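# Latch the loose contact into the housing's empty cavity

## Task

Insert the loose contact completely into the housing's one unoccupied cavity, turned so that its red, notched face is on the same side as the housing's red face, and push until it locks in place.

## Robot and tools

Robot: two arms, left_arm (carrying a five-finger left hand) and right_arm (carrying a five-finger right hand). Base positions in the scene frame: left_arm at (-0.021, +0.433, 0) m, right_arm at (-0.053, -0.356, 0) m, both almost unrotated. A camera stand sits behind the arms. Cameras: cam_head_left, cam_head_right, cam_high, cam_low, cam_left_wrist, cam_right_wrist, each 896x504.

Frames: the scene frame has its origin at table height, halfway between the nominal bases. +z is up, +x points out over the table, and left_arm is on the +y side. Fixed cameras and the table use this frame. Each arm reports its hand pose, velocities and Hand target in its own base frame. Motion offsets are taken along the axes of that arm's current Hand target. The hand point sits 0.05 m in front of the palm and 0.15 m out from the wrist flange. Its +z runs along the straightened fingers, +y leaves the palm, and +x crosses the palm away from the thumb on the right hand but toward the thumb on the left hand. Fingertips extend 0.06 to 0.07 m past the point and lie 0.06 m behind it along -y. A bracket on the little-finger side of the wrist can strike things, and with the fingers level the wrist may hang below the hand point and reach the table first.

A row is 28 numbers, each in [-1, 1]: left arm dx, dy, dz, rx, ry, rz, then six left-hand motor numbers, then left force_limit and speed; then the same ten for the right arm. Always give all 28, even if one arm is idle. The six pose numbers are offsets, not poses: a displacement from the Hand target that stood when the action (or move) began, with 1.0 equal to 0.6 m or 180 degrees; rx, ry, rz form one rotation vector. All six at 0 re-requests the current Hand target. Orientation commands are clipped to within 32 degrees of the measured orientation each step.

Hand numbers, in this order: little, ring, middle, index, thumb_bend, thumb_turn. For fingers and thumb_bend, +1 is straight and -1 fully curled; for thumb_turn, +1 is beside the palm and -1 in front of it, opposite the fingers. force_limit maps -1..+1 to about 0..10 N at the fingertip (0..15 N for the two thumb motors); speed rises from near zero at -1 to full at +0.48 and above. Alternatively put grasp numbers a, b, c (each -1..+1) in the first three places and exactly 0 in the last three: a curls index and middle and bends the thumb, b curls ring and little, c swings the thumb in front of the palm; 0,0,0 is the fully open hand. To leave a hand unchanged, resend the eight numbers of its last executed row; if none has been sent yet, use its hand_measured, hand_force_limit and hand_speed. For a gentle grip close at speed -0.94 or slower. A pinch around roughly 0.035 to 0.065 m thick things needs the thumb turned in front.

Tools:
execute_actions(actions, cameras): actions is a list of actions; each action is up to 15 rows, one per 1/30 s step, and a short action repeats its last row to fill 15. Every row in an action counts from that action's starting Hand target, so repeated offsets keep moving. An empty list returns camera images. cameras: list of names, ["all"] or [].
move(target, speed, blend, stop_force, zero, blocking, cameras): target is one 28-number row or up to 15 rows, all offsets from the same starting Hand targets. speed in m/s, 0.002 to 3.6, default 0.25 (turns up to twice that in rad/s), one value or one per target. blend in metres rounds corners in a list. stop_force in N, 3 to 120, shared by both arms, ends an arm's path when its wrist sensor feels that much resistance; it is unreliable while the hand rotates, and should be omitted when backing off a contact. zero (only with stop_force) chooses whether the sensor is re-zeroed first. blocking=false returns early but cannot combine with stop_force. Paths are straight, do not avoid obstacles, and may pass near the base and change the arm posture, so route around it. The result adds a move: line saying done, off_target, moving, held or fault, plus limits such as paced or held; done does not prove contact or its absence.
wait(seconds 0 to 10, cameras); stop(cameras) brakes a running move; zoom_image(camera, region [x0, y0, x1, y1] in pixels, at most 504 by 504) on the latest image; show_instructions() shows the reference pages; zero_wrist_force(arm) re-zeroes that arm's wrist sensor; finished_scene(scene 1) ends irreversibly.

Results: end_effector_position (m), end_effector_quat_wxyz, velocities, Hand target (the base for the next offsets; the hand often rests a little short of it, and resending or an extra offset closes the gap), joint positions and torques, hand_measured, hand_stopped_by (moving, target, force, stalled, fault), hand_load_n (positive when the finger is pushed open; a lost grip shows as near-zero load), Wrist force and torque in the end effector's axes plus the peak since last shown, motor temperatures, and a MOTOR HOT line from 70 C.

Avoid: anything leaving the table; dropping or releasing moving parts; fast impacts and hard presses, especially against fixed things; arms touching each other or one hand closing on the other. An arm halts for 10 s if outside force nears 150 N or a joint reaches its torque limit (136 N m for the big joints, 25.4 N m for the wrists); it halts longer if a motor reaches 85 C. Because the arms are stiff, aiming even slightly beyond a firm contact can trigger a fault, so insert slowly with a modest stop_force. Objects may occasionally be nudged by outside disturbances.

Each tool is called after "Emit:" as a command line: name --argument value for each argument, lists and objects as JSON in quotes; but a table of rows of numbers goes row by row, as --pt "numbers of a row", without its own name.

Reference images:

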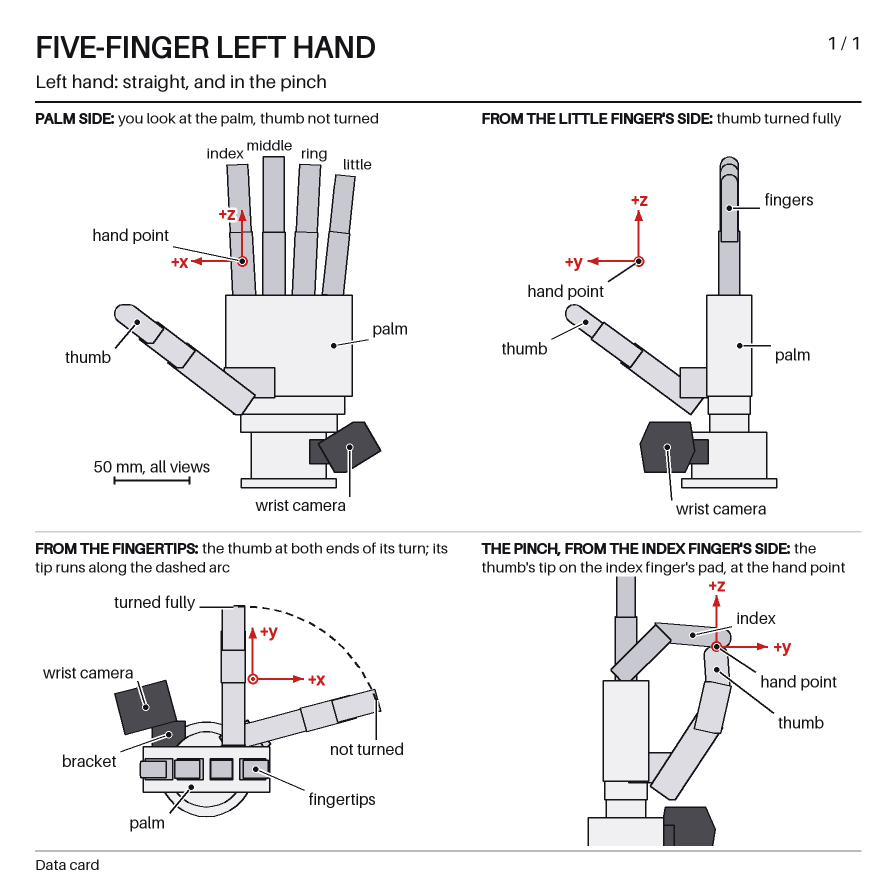

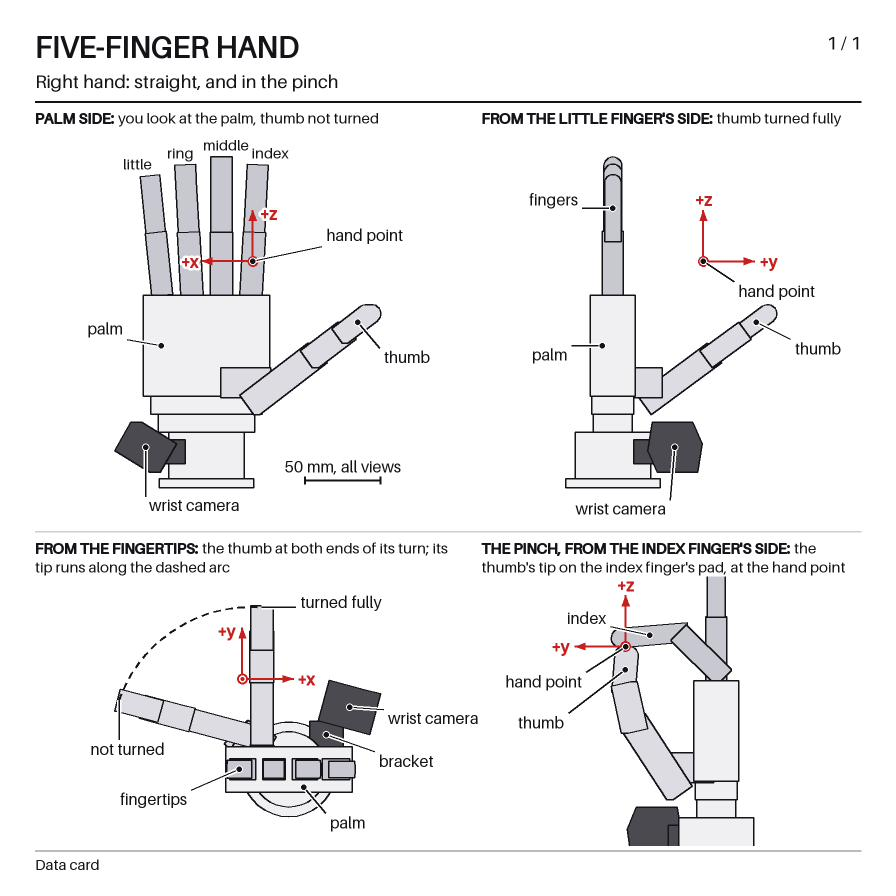

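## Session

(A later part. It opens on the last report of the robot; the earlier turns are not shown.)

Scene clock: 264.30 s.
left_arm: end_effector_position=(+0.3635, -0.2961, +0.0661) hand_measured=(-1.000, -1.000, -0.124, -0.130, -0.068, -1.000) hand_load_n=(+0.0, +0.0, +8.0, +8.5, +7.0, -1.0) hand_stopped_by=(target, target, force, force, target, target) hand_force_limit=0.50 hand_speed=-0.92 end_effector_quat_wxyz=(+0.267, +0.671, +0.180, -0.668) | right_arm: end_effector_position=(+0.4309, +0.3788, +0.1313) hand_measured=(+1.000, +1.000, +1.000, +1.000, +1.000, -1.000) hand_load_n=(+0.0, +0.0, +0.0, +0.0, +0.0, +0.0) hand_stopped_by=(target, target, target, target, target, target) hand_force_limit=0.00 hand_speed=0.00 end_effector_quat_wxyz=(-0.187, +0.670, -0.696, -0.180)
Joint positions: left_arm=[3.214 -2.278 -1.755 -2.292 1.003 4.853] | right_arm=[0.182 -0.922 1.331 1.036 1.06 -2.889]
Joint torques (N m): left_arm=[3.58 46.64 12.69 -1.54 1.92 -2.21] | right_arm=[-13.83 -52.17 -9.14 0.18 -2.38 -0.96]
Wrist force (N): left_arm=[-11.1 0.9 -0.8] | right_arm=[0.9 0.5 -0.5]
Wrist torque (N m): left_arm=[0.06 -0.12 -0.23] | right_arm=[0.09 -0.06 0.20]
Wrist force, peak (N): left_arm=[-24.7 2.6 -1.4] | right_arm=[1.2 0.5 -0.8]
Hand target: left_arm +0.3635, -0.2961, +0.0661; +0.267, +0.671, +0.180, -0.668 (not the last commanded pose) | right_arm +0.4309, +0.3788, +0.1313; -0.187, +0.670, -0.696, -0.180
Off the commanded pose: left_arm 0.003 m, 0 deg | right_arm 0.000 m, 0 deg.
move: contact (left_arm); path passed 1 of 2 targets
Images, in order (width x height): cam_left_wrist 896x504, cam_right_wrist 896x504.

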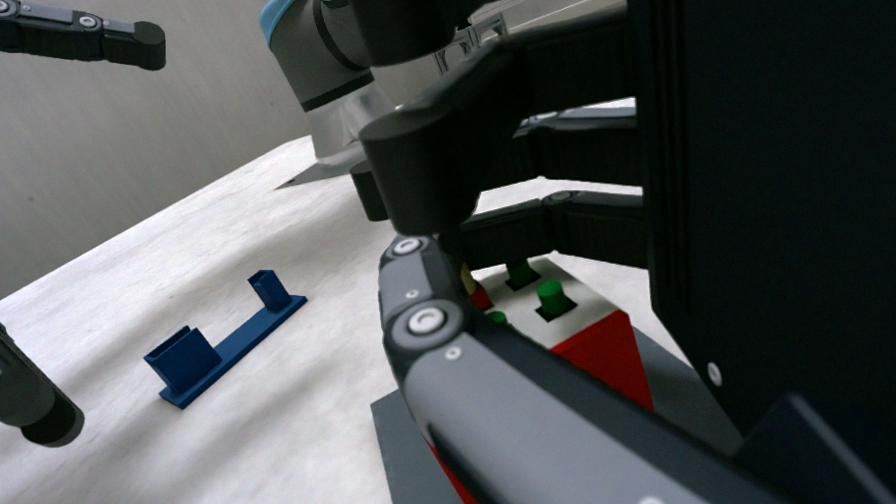

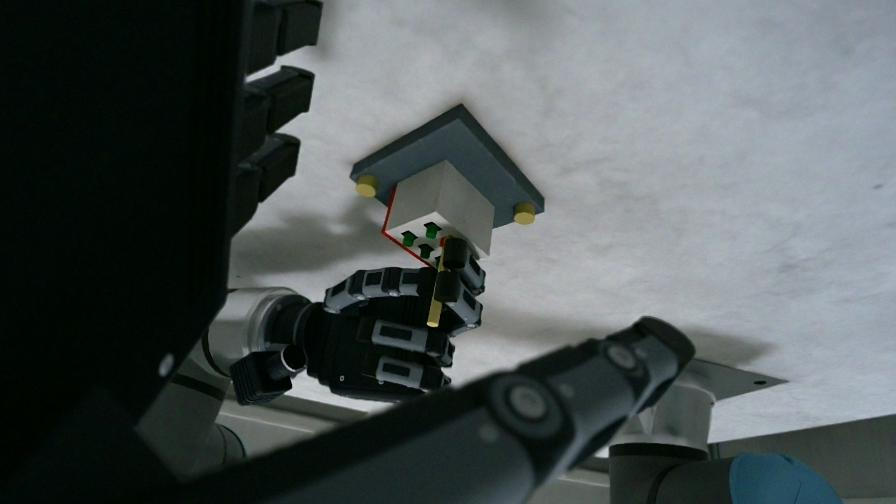

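Emit:
move --target '[0.0099,-0.0012,-0.0004,0,0,0,-1,-1,-0.3,-0.3,-0.07,-1,0.5,-0.92,0,0,0,0,0,0,1,1,1,1,1,-1,0,0]' --speed 0.008 --stop_force 25 --zero false --cameras '["cam_right_wrist","cam_left_wrist"]'

Emit:
zoom_image --camera "cam_right_wrist" --region '[400, 200, 500, 370]'

Emit:
zoom_image --camera "cam_left_wrist" --region '[420, 220, 680, 420]'

Scene clock: 266.37 s.
left_arm: end_effector_position=(+0.3635, -0.2961, +0.0656) hand_measured=(-1.000, -1.000, -0.124, -0.130, -0.068, -1.000) hand_load_n=(+0.0, +0.0, +7.5, +7.5, +7.0, -1.5) hand_stopped_by=(target, target, force, force, target, target) hand_force_limit=0.50 hand_speed=-0.92 end_effector_quat_wxyz=(+0.267, +0.671, +0.180, -0.669) | right_arm: end_effector_position=(+0.4309, +0.3788, +0.1313) hand_measured=(+1.000, +1.000, +1.000, +1.000, +1.000, -1.000) hand_load_n=(+0.0, +0.0, +0.0, +0.0, +0.0, +0.0) hand_stopped_by=(target, target, target, target, target, target) hand_force_limit=0.00 hand_speed=0.00 end_effector_quat_wxyz=(-0.187, +0.670, -0.696, -0.180)
Joint positions: left_arm=[3.214 -2.279 -1.755 -2.292 1.003 4.853] | right_arm=[0.182 -0.922 1.331 1.036 1.06 -2.889]
Joint torques (N m): left_arm=[-7.19 39 11.89 1.13 1.84 -2.04] | right_arm=[-13.25 -52.15 -9.42 0.11 -2.17 -1.23]
Wrist force (N): left_arm=[-25.0 2.7 -1.3] | right_arm=[0.6 0.4 -0.6]
Wrist torque (N m): left_arm=[0.06 -0.22 -0.53] | right_arm=[0.09 -0.02 0.19]
Wrist force, peak (N): left_arm=[-36.5 3.9 -1.5] | right_arm=[0.9 0.7 -0.9]
Hand target: left_arm +0.3635, -0.2961, +0.0656; +0.267, +0.671, +0.180, -0.669 (not the last commanded pose) | right_arm +0.4309, +0.3788, +0.1313; -0.187, +0.670, -0.696, -0.180
Off the commanded pose: left_arm 0.006 m, 0 deg | right_arm 0.000 m, 0 deg.
move: contact (left_arm)
Images, in order (width x height): cam_left_wrist 896x504, cam_right_wrist 896x504.

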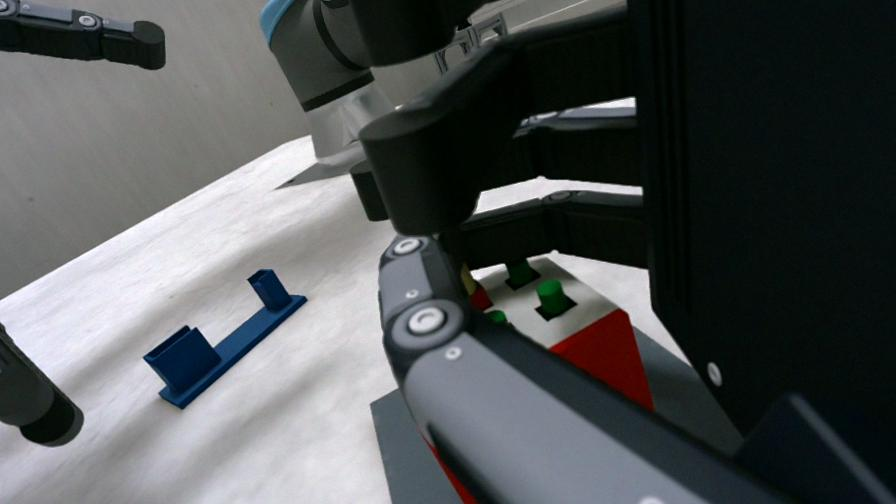

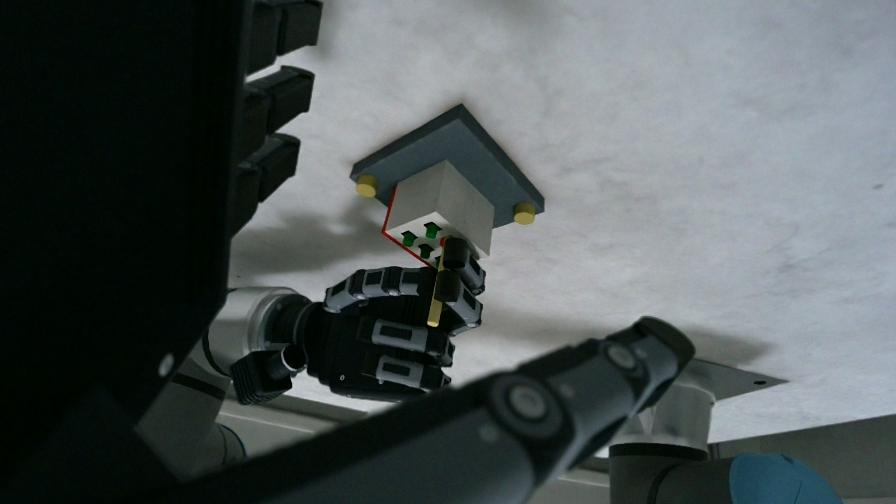

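Scaled by 2.965.

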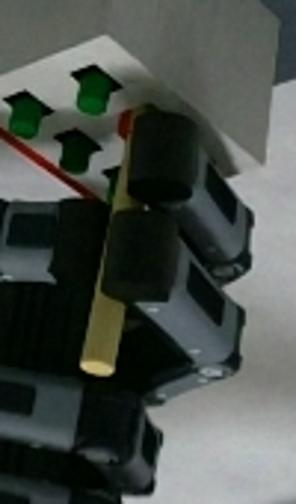

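Scaled by 1.938.

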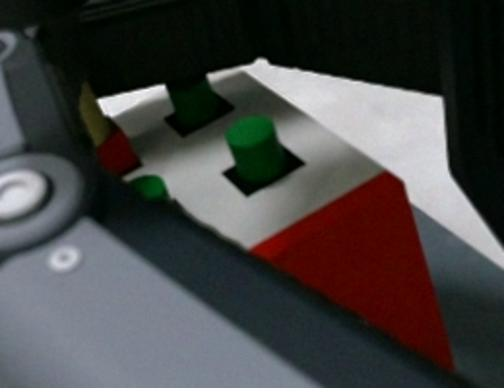

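Emit:
move --pt "-0.0013 0.0002 0.0001 0 0 0 -1 -1 -0.3 -0.3 -0.07 -1 0.5 -0.92 0 0 0 0 0 0 1 1 1 1 1 -1 0 0" --pt "-0.0013 0.0002 0.0001 0 0 0 -1 -1 0.12 0.12 -0.07 -1 0.5 -0.7 0 0 0 0 0 0 1 1 1 1 1 -1 0 0" --speed 0.02 --cameras '["cam_right_wrist","cam_left_wrist","cam_low"]'

Emit:
zoom_image --camera "cam_right_wrist" --region '[400, 200, 500, 370]'

Scene clock: 273.37 s.
left_arm: end_effector_position=(+0.3635, -0.2962, +0.0664) hand_measured=(-1.000, -1.000, +0.120, +0.120, -0.070, -1.000) hand_load_n=(+0.0, +0.0, +0.0, +0.0, +0.0, +0.5) hand_stopped_by=(target, target, target, target, target, target) hand_force_limit=0.50 hand_speed=-0.70 end_effector_quat_wxyz=(+0.267, +0.671, +0.180, -0.669) | right_arm: end_effector_position=(+0.4309, +0.3788, +0.1313) hand_measured=(+1.000, +1.000, +1.000, +1.000, +1.000, -1.000) hand_load_n=(+0.0, +0.0, +0.0, +0.0, +0.0, +0.0) hand_stopped_by=(target, target, target, target, target, target) hand_force_limit=0.00 hand_speed=0.00 end_effector_quat_wxyz=(-0.187, +0.670, -0.696, -0.180)
Joint positions: left_arm=[3.214 -2.278 -1.755 -2.293 1.003 4.853] | right_arm=[0.182 -0.922 1.331 1.036 1.06 -2.889]
Joint torques (N m): left_arm=[-9.57 48.19 21.4 -2.93 -2.49 -1.81] | right_arm=[-13.18 -51.55 -9.05 0.05 -2.03 -1.26]
Wrist force (N): left_arm=[-0.2 -0.1 -1.4] | right_arm=[0.7 0.4 -0.6]
Wrist torque (N m): left_arm=[0.03 -0.07 0.06] | right_arm=[0.08 -0.02 0.20]
Wrist force, peak (N): left_arm=[-25.6 2.3 -1.1] | right_arm=[1.1 0.6 -0.9]
Hand target: left_arm +0.3635, -0.2962, +0.0664; +0.267, +0.671, +0.180, -0.669 | right_arm +0.4309, +0.3788, +0.1313; -0.187, +0.670, -0.696, -0.180
Off the commanded pose: left_arm 0.000 m, 0 deg | right_arm 0.000 m, 0 deg.
move: done
Images, in order (width x height): cam_low 896x504, cam_left_wrist 896x504, cam_right_wrist 896x504.

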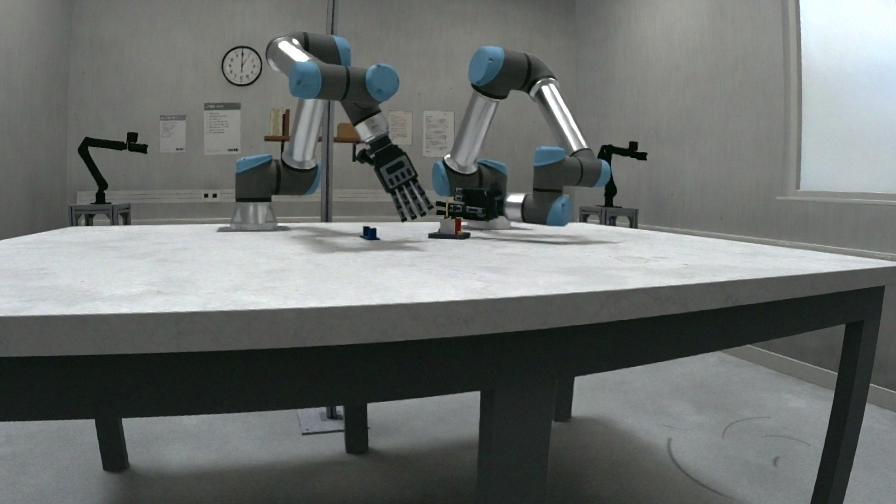

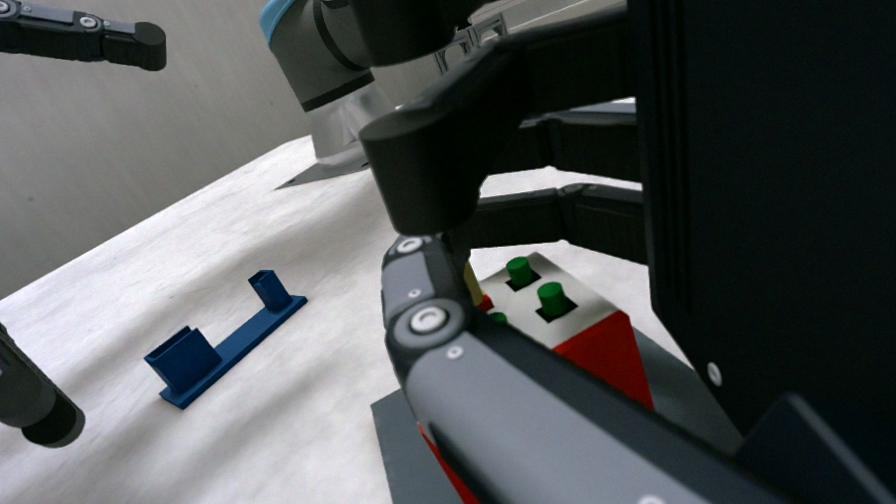

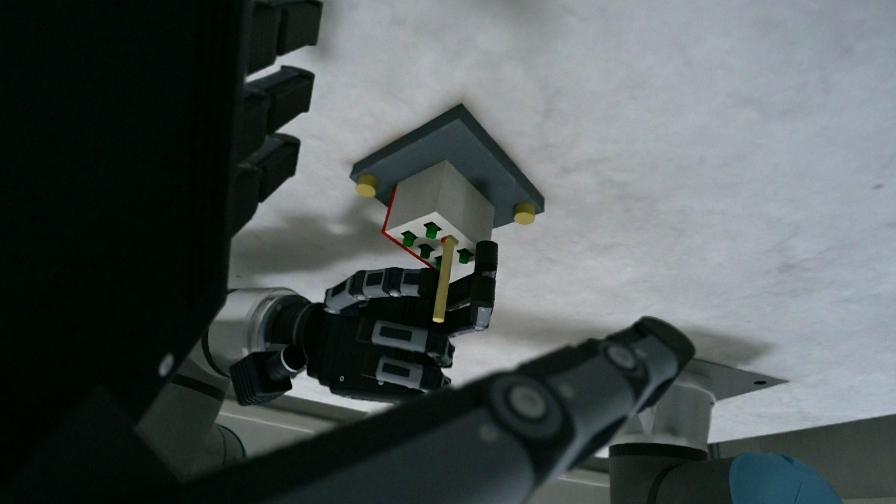

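Scaled by 2.965.

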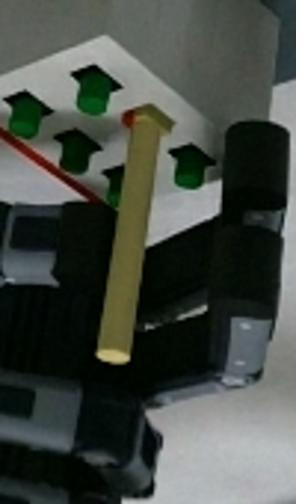

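Emit:
move --target '[-0.1158,0.0137,0.0041,0,0,0,-1,-1,0.12,0.12,0.0,-1,0.5,-0.7,0,0,0,0,0,0,1,1,1,1,1,-1,0,0]' --speed 0.06 --cameras '["cam_right_wrist","cam_left_wrist","cam_low"]'

Emit:
zoom_image --camera "cam_right_wrist" --region '[380, 150, 540, 350]'

Scene clock: 275.57 s.
left_arm: end_effector_position=(+0.3636, -0.2962, +0.1365) hand_measured=(-1.000, -1.000, +0.120, +0.120, +0.000, -1.000) hand_load_n=(+0.0, +0.0, -0.5, +0.0, +0.0, +0.5) hand_stopped_by=(target, target, target, target, target, target) hand_force_limit=0.50 hand_speed=-0.70 end_effector_quat_wxyz=(+0.267, +0.671, +0.180, -0.668) | right_arm: end_effector_position=(+0.4309, +0.3788, +0.1313) hand_measured=(+1.000, +1.000, +1.000, +1.000, +1.000, -1.000) hand_load_n=(-0.5, +0.0, +0.0, +0.0, +0.0, +0.0) hand_stopped_by=(target, target, target, target, target, target) hand_force_limit=0.00 hand_speed=0.00 end_effector_quat_wxyz=(-0.187, +0.670, -0.696, -0.180)
Joint positions: left_arm=[3.214 -2.156 -1.732 -2.438 1.003 4.853] | right_arm=[0.182 -0.922 1.331 1.036 1.06 -2.889]
Joint torques (N m): left_arm=[4.62 32.62 3.27 1.47 0.85 -1.04] | right_arm=[-12.9 -51.81 -9.15 0.14 -2.11 -1.06]
Wrist force (N): left_arm=[-0.3 0.3 -1.3] | right_arm=[0.7 0.4 -0.9]
Wrist torque (N m): left_arm=[0.07 -0.07 0.05] | right_arm=[0.09 -0.03 0.20]
Wrist force, peak (N): left_arm=[0.7 0.0 -1.5] | right_arm=[1.0 0.6 -0.8]
Hand target: left_arm +0.3636, -0.2961, +0.1364; +0.267, +0.671, +0.180, -0.669 | right_arm +0.4309, +0.3788, +0.1313; -0.187, +0.670, -0.696, -0.180
Off the commanded pose: left_arm 0.000 m, 0 deg | right_arm 0.000 m, 0 deg.
move: done
Images, in order (width x height): cam_low 896x504, cam_left_wrist 896x504, cam_right_wrist 896x504.

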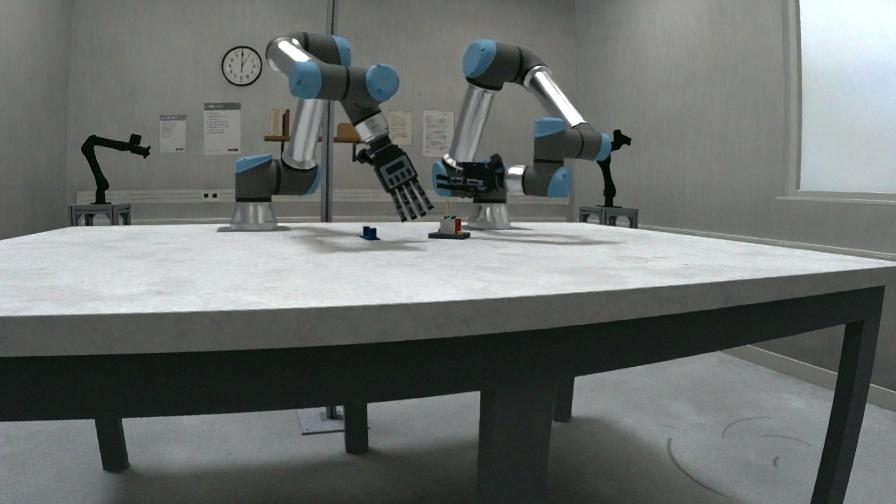

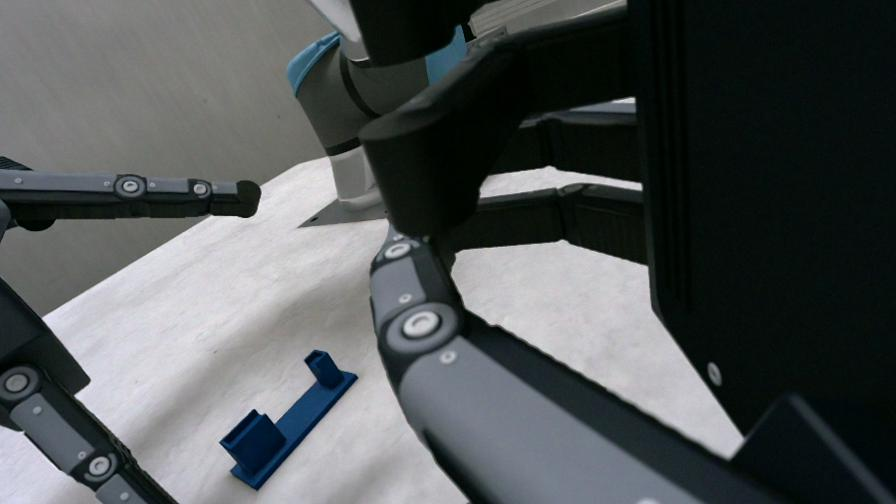

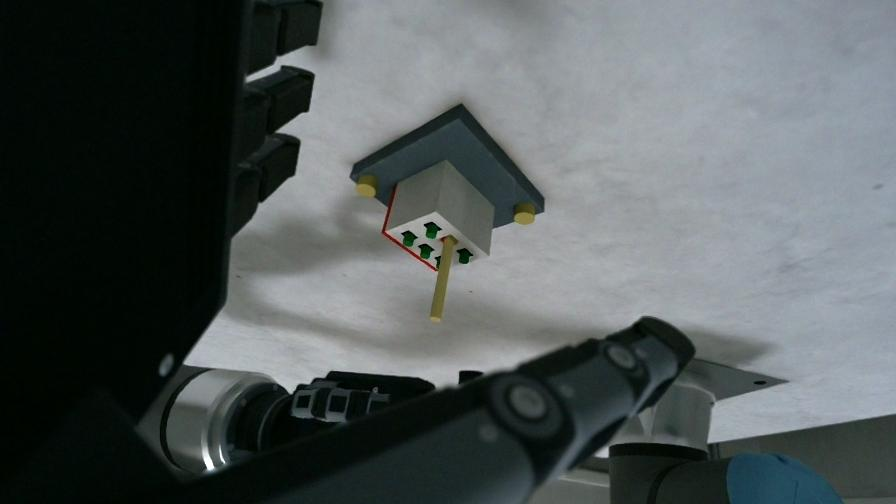

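Scaled by 2.520.

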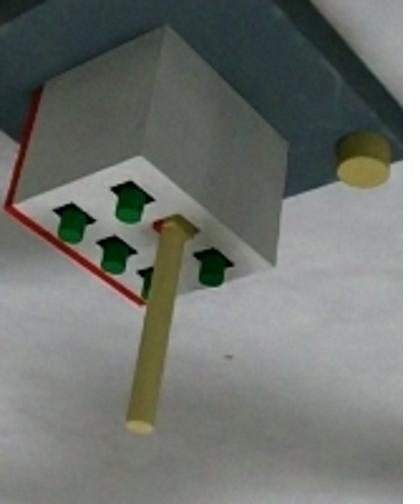

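Emit:
move --target '[-0.1117,-0.0662,0.0782,-0.0084,0.0094,-0.5378,1,1,1,1,1,1,0.5,0.0,0.0675,-0.0223,-0.1507,0,0,0,1,1,1,1,1,1,0,0]' --speed 0.25 --cameras '["cam_right_wrist","cam_left_wrist","cam_low","cam_high","cam_head_left"]'

Scene clock: 282.93 s.
left_arm: end_effector_position=(+0.2995, -0.2850, +0.2000) hand_measured=(+1.000, +1.000, +1.000, +1.000, +1.000, +1.000) hand_load_n=(+0.0, +0.0, +0.0, +0.0, +0.0, +0.0) hand_stopped_by=(target, target, target, target, target, target) hand_force_limit=0.50 hand_speed=0.00 end_effector_quat_wxyz=(-0.317, +0.317, +0.632, -0.632) | right_arm: end_effector_position=(+0.4412, +0.2979, +0.1893) hand_measured=(+1.000, +1.000, +1.000, +1.000, +1.000, +1.000) hand_load_n=(+0.0, +0.0, +0.0, +0.0, +0.0, +0.0) hand_stopped_by=(target, target, target, target, target, target) hand_force_limit=0.00 hand_speed=0.00 end_effector_quat_wxyz=(-0.187, +0.670, -0.696, -0.180)
Joint positions: left_arm=[3.09 -2.012 -1.627 -2.645 0.878 3.141] | right_arm=[0.021 -1.007 1.339 1.204 1.047 -3.073]
Joint torques (N m): left_arm=[11.29 39.7 6.21 1.06 2.26 -1.72] | right_arm=[13.47 -34.77 -20.57 0.12 -2.28 1.73]
Wrist force (N): left_arm=[-0.4 0.8 -0.3] | right_arm=[0.6 0.5 -0.6]
Wrist torque (N m): left_arm=[0.24 0.14 -0.09] | right_arm=[0.08 -0.01 0.13]
Wrist force, peak (N): left_arm=[-0.5 0.3 -1.5] | right_arm=[1.0 0.6 -0.9]
Hand target: left_arm +0.2995, -0.2849, +0.2000; -0.317, +0.316, +0.632, -0.632 | right_arm +0.4411, +0.2980, +0.1893; -0.187, +0.670, -0.696, -0.180
Off the commanded pose: left_arm 0.000 m, 0 deg | right_arm 0.000 m, 0 deg.
move: done
Images, in order (width x height): cam_head_left 896x504, cam_high 896x504, cam_low 896x504, cam_left_wrist 896x504, cam_right_wrist 896x504.

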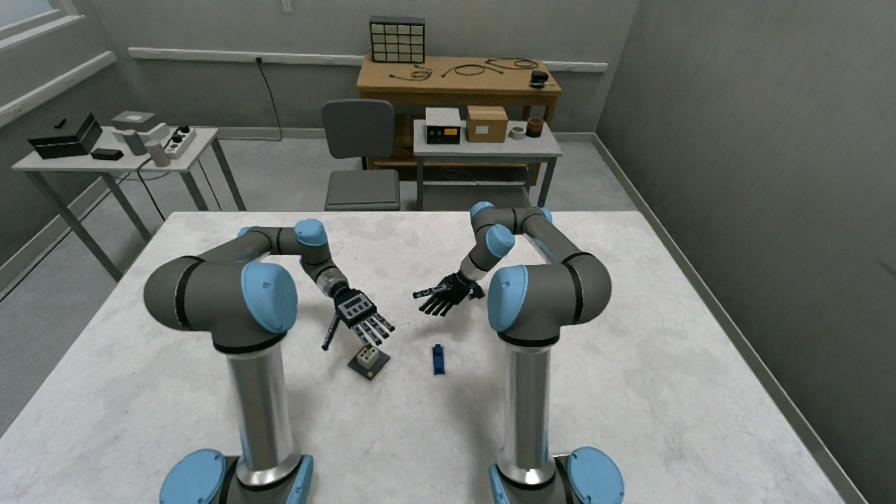

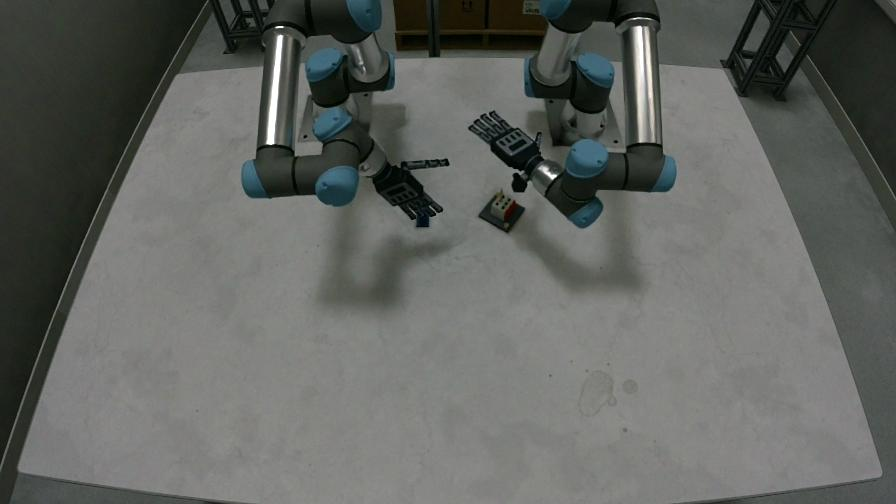

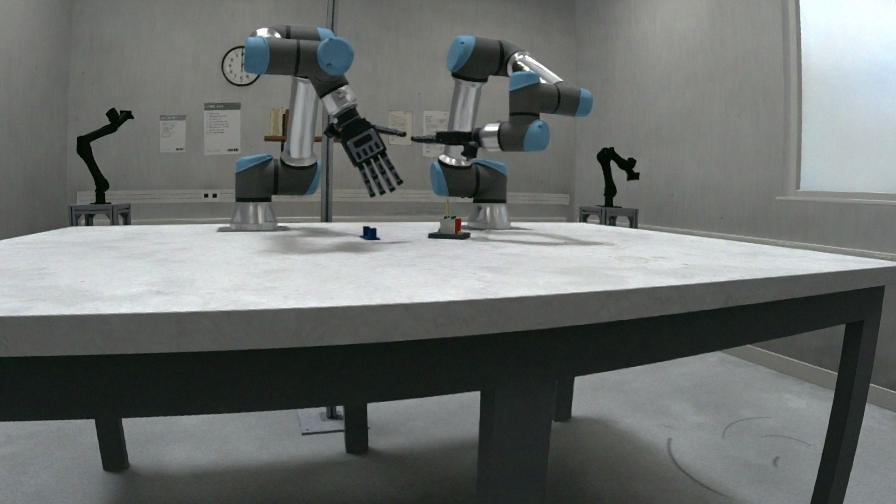

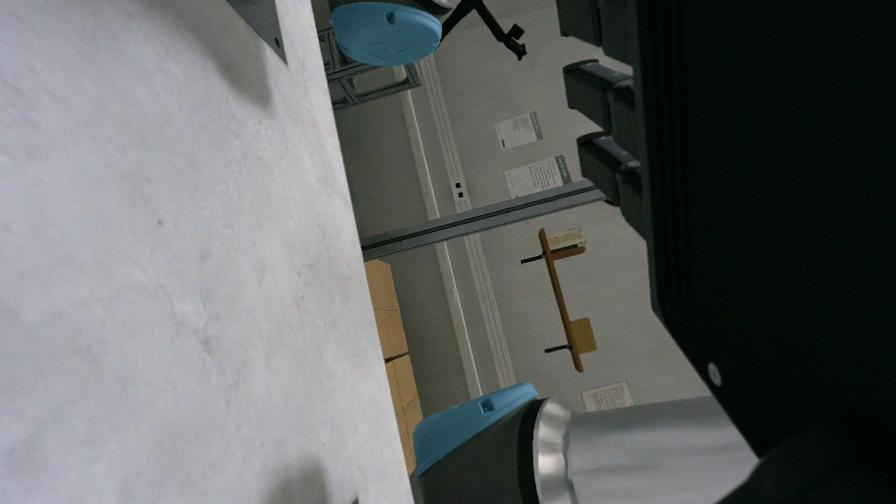

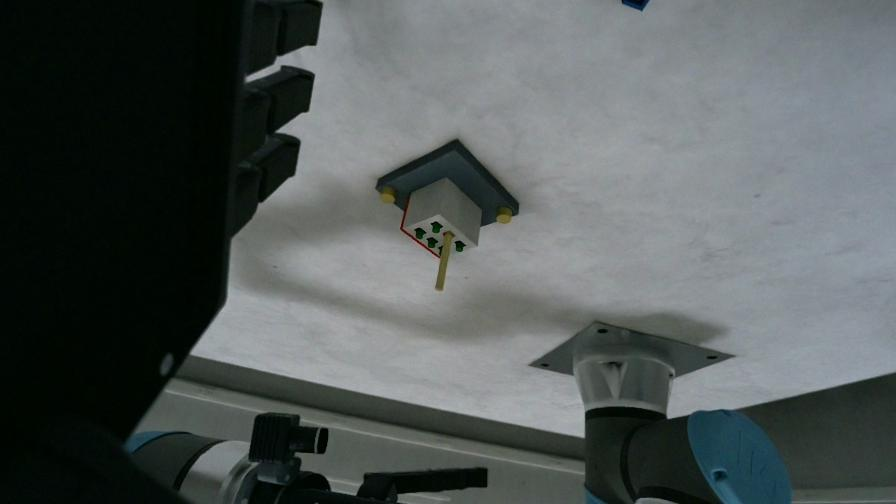

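Emit:
zoom_image --camera "cam_low" --region '[400, 120, 520, 245]'

Emit:
zoom_image --camera "cam_high" --region '[455, 95, 565, 240]'

Emit:
zoom_image --camera "cam_head_left" --region '[310, 270, 410, 385]'

Emit:
zoom_image --camera "cam_right_wrist" --region '[130, 380, 500, 504]'

Scaled by 4.032.

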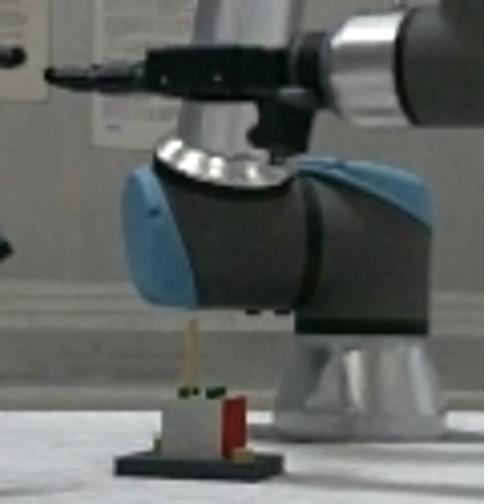

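Scaled by 3.476.

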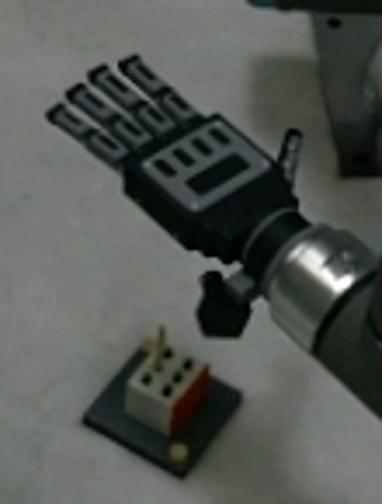

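Scaled by 4.383.

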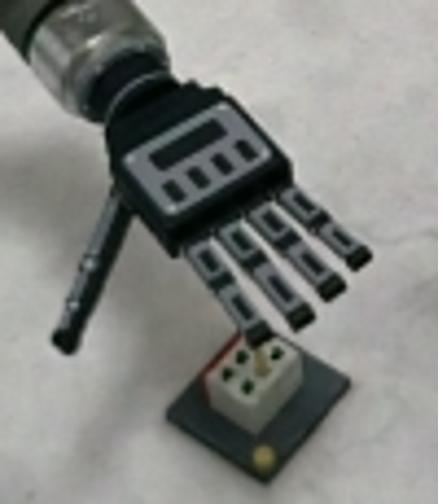

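Scaled by 1.362.

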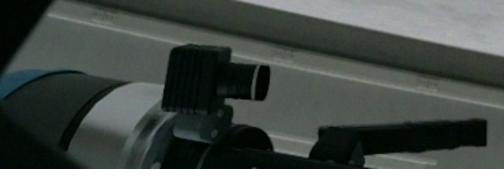

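Emit:
move --target '[0,0.2233,0,0,0,0,1,1,1,1,1,1,0.5,0.0,0,0,0,0,0,0,1,1,1,1,1,1,0,0]' --speed 0.12 --cameras '["cam_right_wrist","cam_low","cam_high","cam_head_left"]'

Emit:
zoom_image --camera "cam_right_wrist" --region '[300, 120, 600, 420]'

Emit:
zoom_image --camera "cam_low" --region '[400, 150, 520, 245]'

Emit:
zoom_image --camera "cam_high" --region '[455, 120, 565, 240]'

Scene clock: 286.23 s.
left_arm: end_effector_position=(+0.2992, -0.2849, +0.0660) hand_measured=(+1.000, +1.000, +1.000, +1.000, +1.000, +1.000) hand_load_n=(+0.0, +0.0, +0.0, +0.0, +0.0, -0.5) hand_stopped_by=(target, target, target, target, target, target) hand_force_limit=0.50 hand_speed=0.00 end_effector_quat_wxyz=(-0.318, +0.316, +0.632, -0.632) | right_arm: end_effector_position=(+0.4411, +0.2980, +0.1893) hand_measured=(+1.000, +1.000, +1.000, +1.000, +1.000, +1.000) hand_load_n=(+0.0, +0.0, +0.0, +0.0, +0.0, +0.0) hand_stopped_by=(target, target, target, target, target, target) hand_force_limit=0.00 hand_speed=0.00 end_effector_quat_wxyz=(-0.187, +0.670, -0.696, -0.180)
Joint positions: left_arm=[3.091 -2.203 -1.733 -2.349 0.879 3.141] | right_arm=[0.021 -1.007 1.339 1.204 1.047 -3.073]
Joint torques (N m): left_arm=[11.08 39.59 23.16 -1.47 1.69 -1.43] | right_arm=[13.08 -35.12 -10.83 0.16 0.31 1.55]
Wrist force (N): left_arm=[-0.2 0.5 -0.2] | right_arm=[0.6 0.3 -0.6]
Wrist torque (N m): left_arm=[0.21 0.09 -0.02] | right_arm=[0.04 -0.02 0.12]
Wrist force, peak (N): left_arm=[-0.3 2.0 -0.2] | right_arm=[0.8 0.5 -1.0]
Hand target: left_arm +0.2993, -0.2849, +0.0660; -0.317, +0.316, +0.632, -0.632 | right_arm +0.4411, +0.2980, +0.1893; -0.187, +0.670, -0.696, -0.180
Off the commanded pose: left_arm 0.000 m, 0 deg | right_arm 0.000 m, 0 deg.
move: done
Images, in order (width x height): cam_head_left 896x504, cam_high 896x504, cam_low 896x504, cam_right_wrist 896x504.

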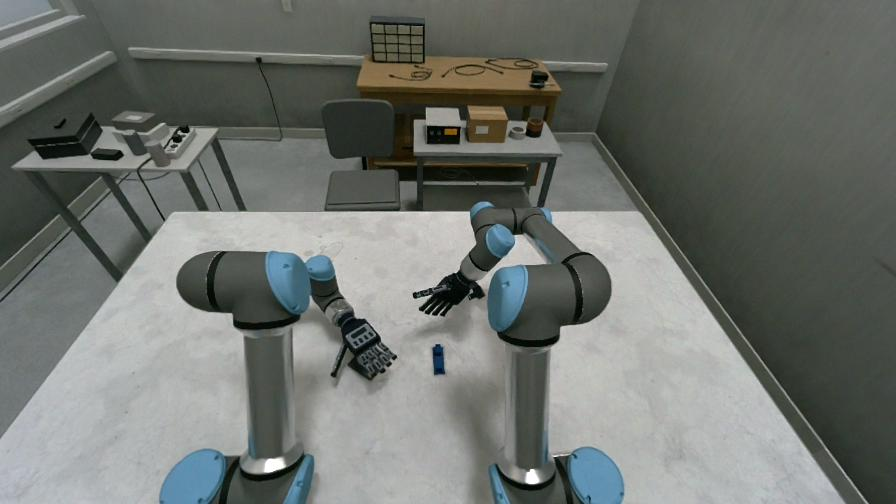

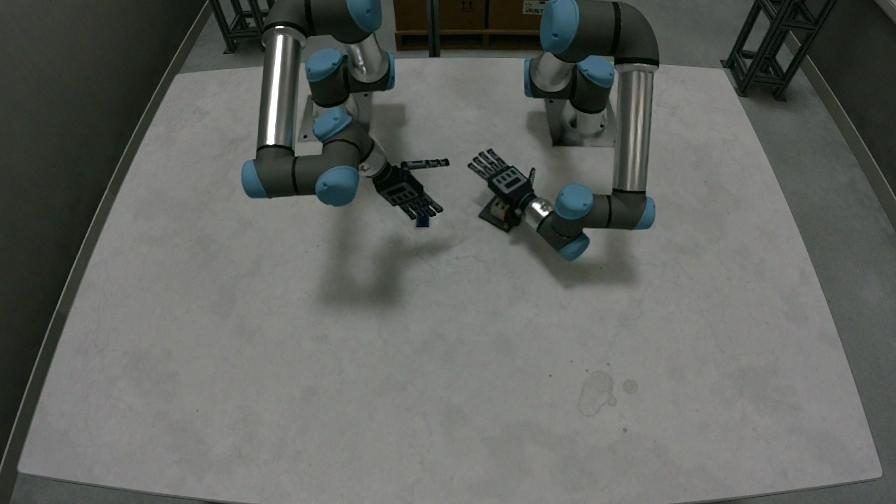

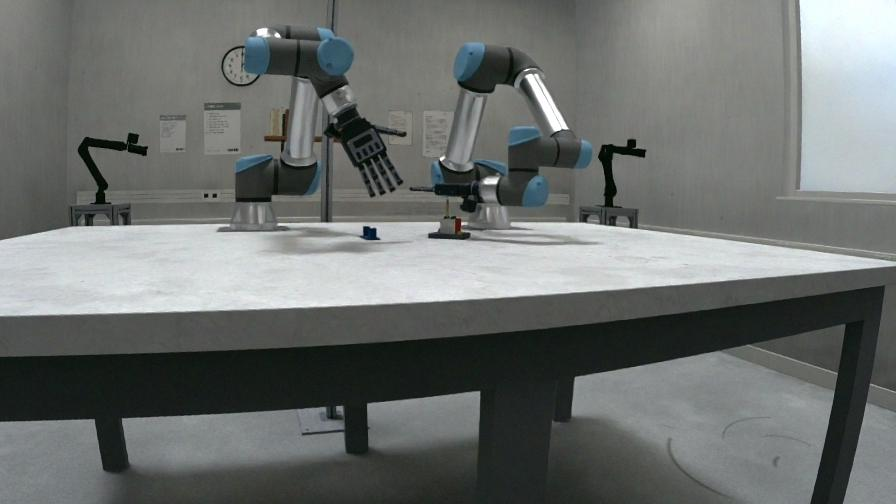

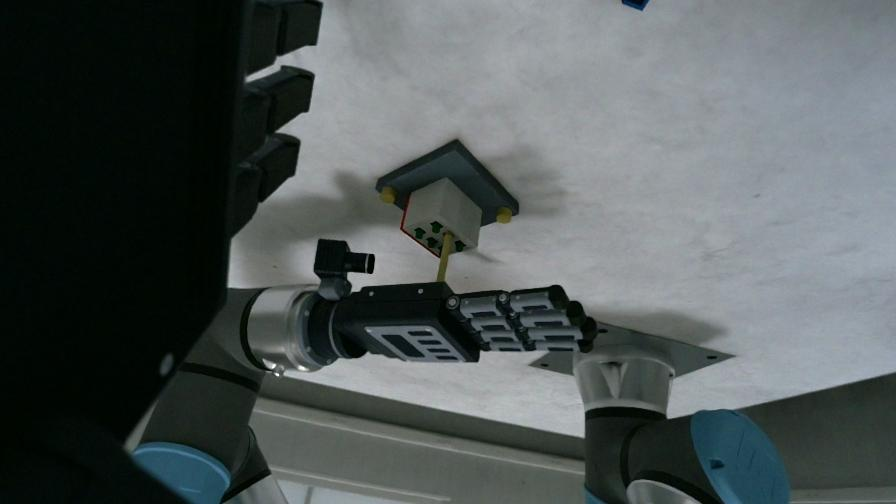

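Scaled by 1.680.

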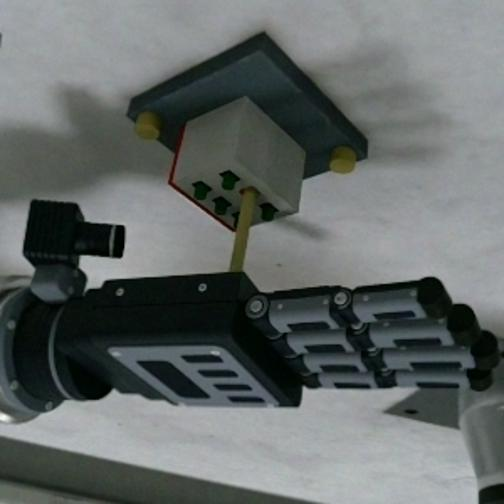

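Scaled by 4.200.

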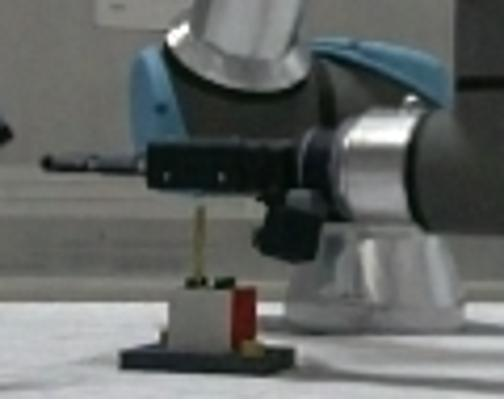

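Scaled by 4.200.

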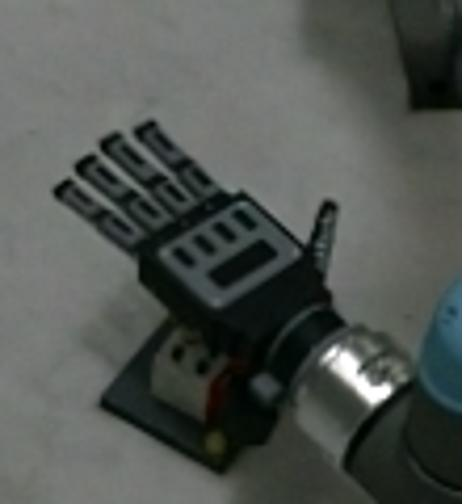

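Emit:
move --target '[0,0.0417,0,0,0,0,1,1,1,1,1,1,0.5,0.0,0,0,0,0,0,0,1,1,1,1,1,1,0,0]' --speed 0.02 --stop_force 8 --cameras '["cam_right_wrist"]'

Emit:
zoom_image --camera "cam_right_wrist" --region '[350, 170, 510, 330]'

Scene clock: 289.23 s.
left_arm: end_effector_position=(+0.2992, -0.2849, +0.0415) hand_measured=(+1.000, +1.000, +1.000, +1.000, +1.000, +1.000) hand_load_n=(+0.0, +0.0, +0.0, +0.0, +0.0, +0.0) hand_stopped_by=(target, target, target, target, target, target) hand_force_limit=0.50 hand_speed=0.00 end_effector_quat_wxyz=(-0.318, +0.316, +0.632, -0.632) | right_arm: end_effector_position=(+0.4411, +0.2980, +0.1893) hand_measured=(+1.000, +1.000, +1.000, +1.000, +1.000, +1.000) hand_load_n=(+0.0, +0.0, +0.0, +0.0, +0.0, +0.0) hand_stopped_by=(target, target, target, target, target, target) hand_force_limit=0.00 hand_speed=0.00 end_effector_quat_wxyz=(-0.187, +0.670, -0.696, -0.180)
Joint positions: left_arm=[3.091 -2.245 -1.741 -2.298 0.879 3.141] | right_arm=[0.021 -1.007 1.339 1.204 1.047 -3.073]
Joint torques (N m): left_arm=[10.54 44.83 17.93 -1.35 -0.48 -1.52] | right_arm=[14.12 -35.56 -10.07 0.04 0.19 1.79]
Wrist force (N): left_arm=[-0.2 -12.6 -0.1] | right_arm=[0.9 0.4 -0.4]
Wrist torque (N m): left_arm=[-0.29 0.09 0.55] | right_arm=[0.05 -0.06 0.14]
Wrist force, peak (N): left_arm=[-0.1 -31.3 -0.2] | right_arm=[1.2 0.3 -0.8]
Hand target: left_arm +0.2992, -0.2849, +0.0415; -0.318, +0.316, +0.632, -0.632 (not the last commanded pose) | right_arm +0.4411, +0.2980, +0.1893; -0.187, +0.670, -0.696, -0.180
Off the commanded pose: left_arm 0.001 m, 0 deg | right_arm 0.000 m, 0 deg.
move: contact (left_arm)
Images, in order (width x height): cam_right_wrist 896x504.

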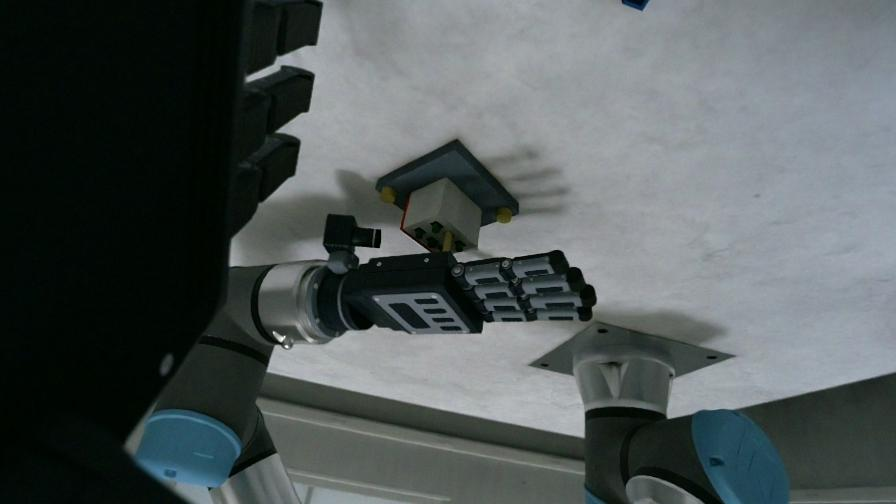

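Scaled by 3.150.

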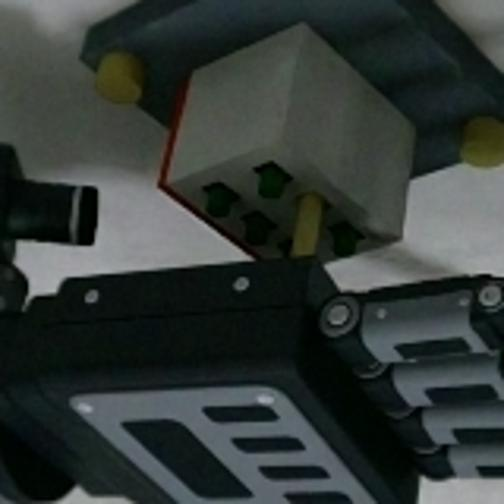

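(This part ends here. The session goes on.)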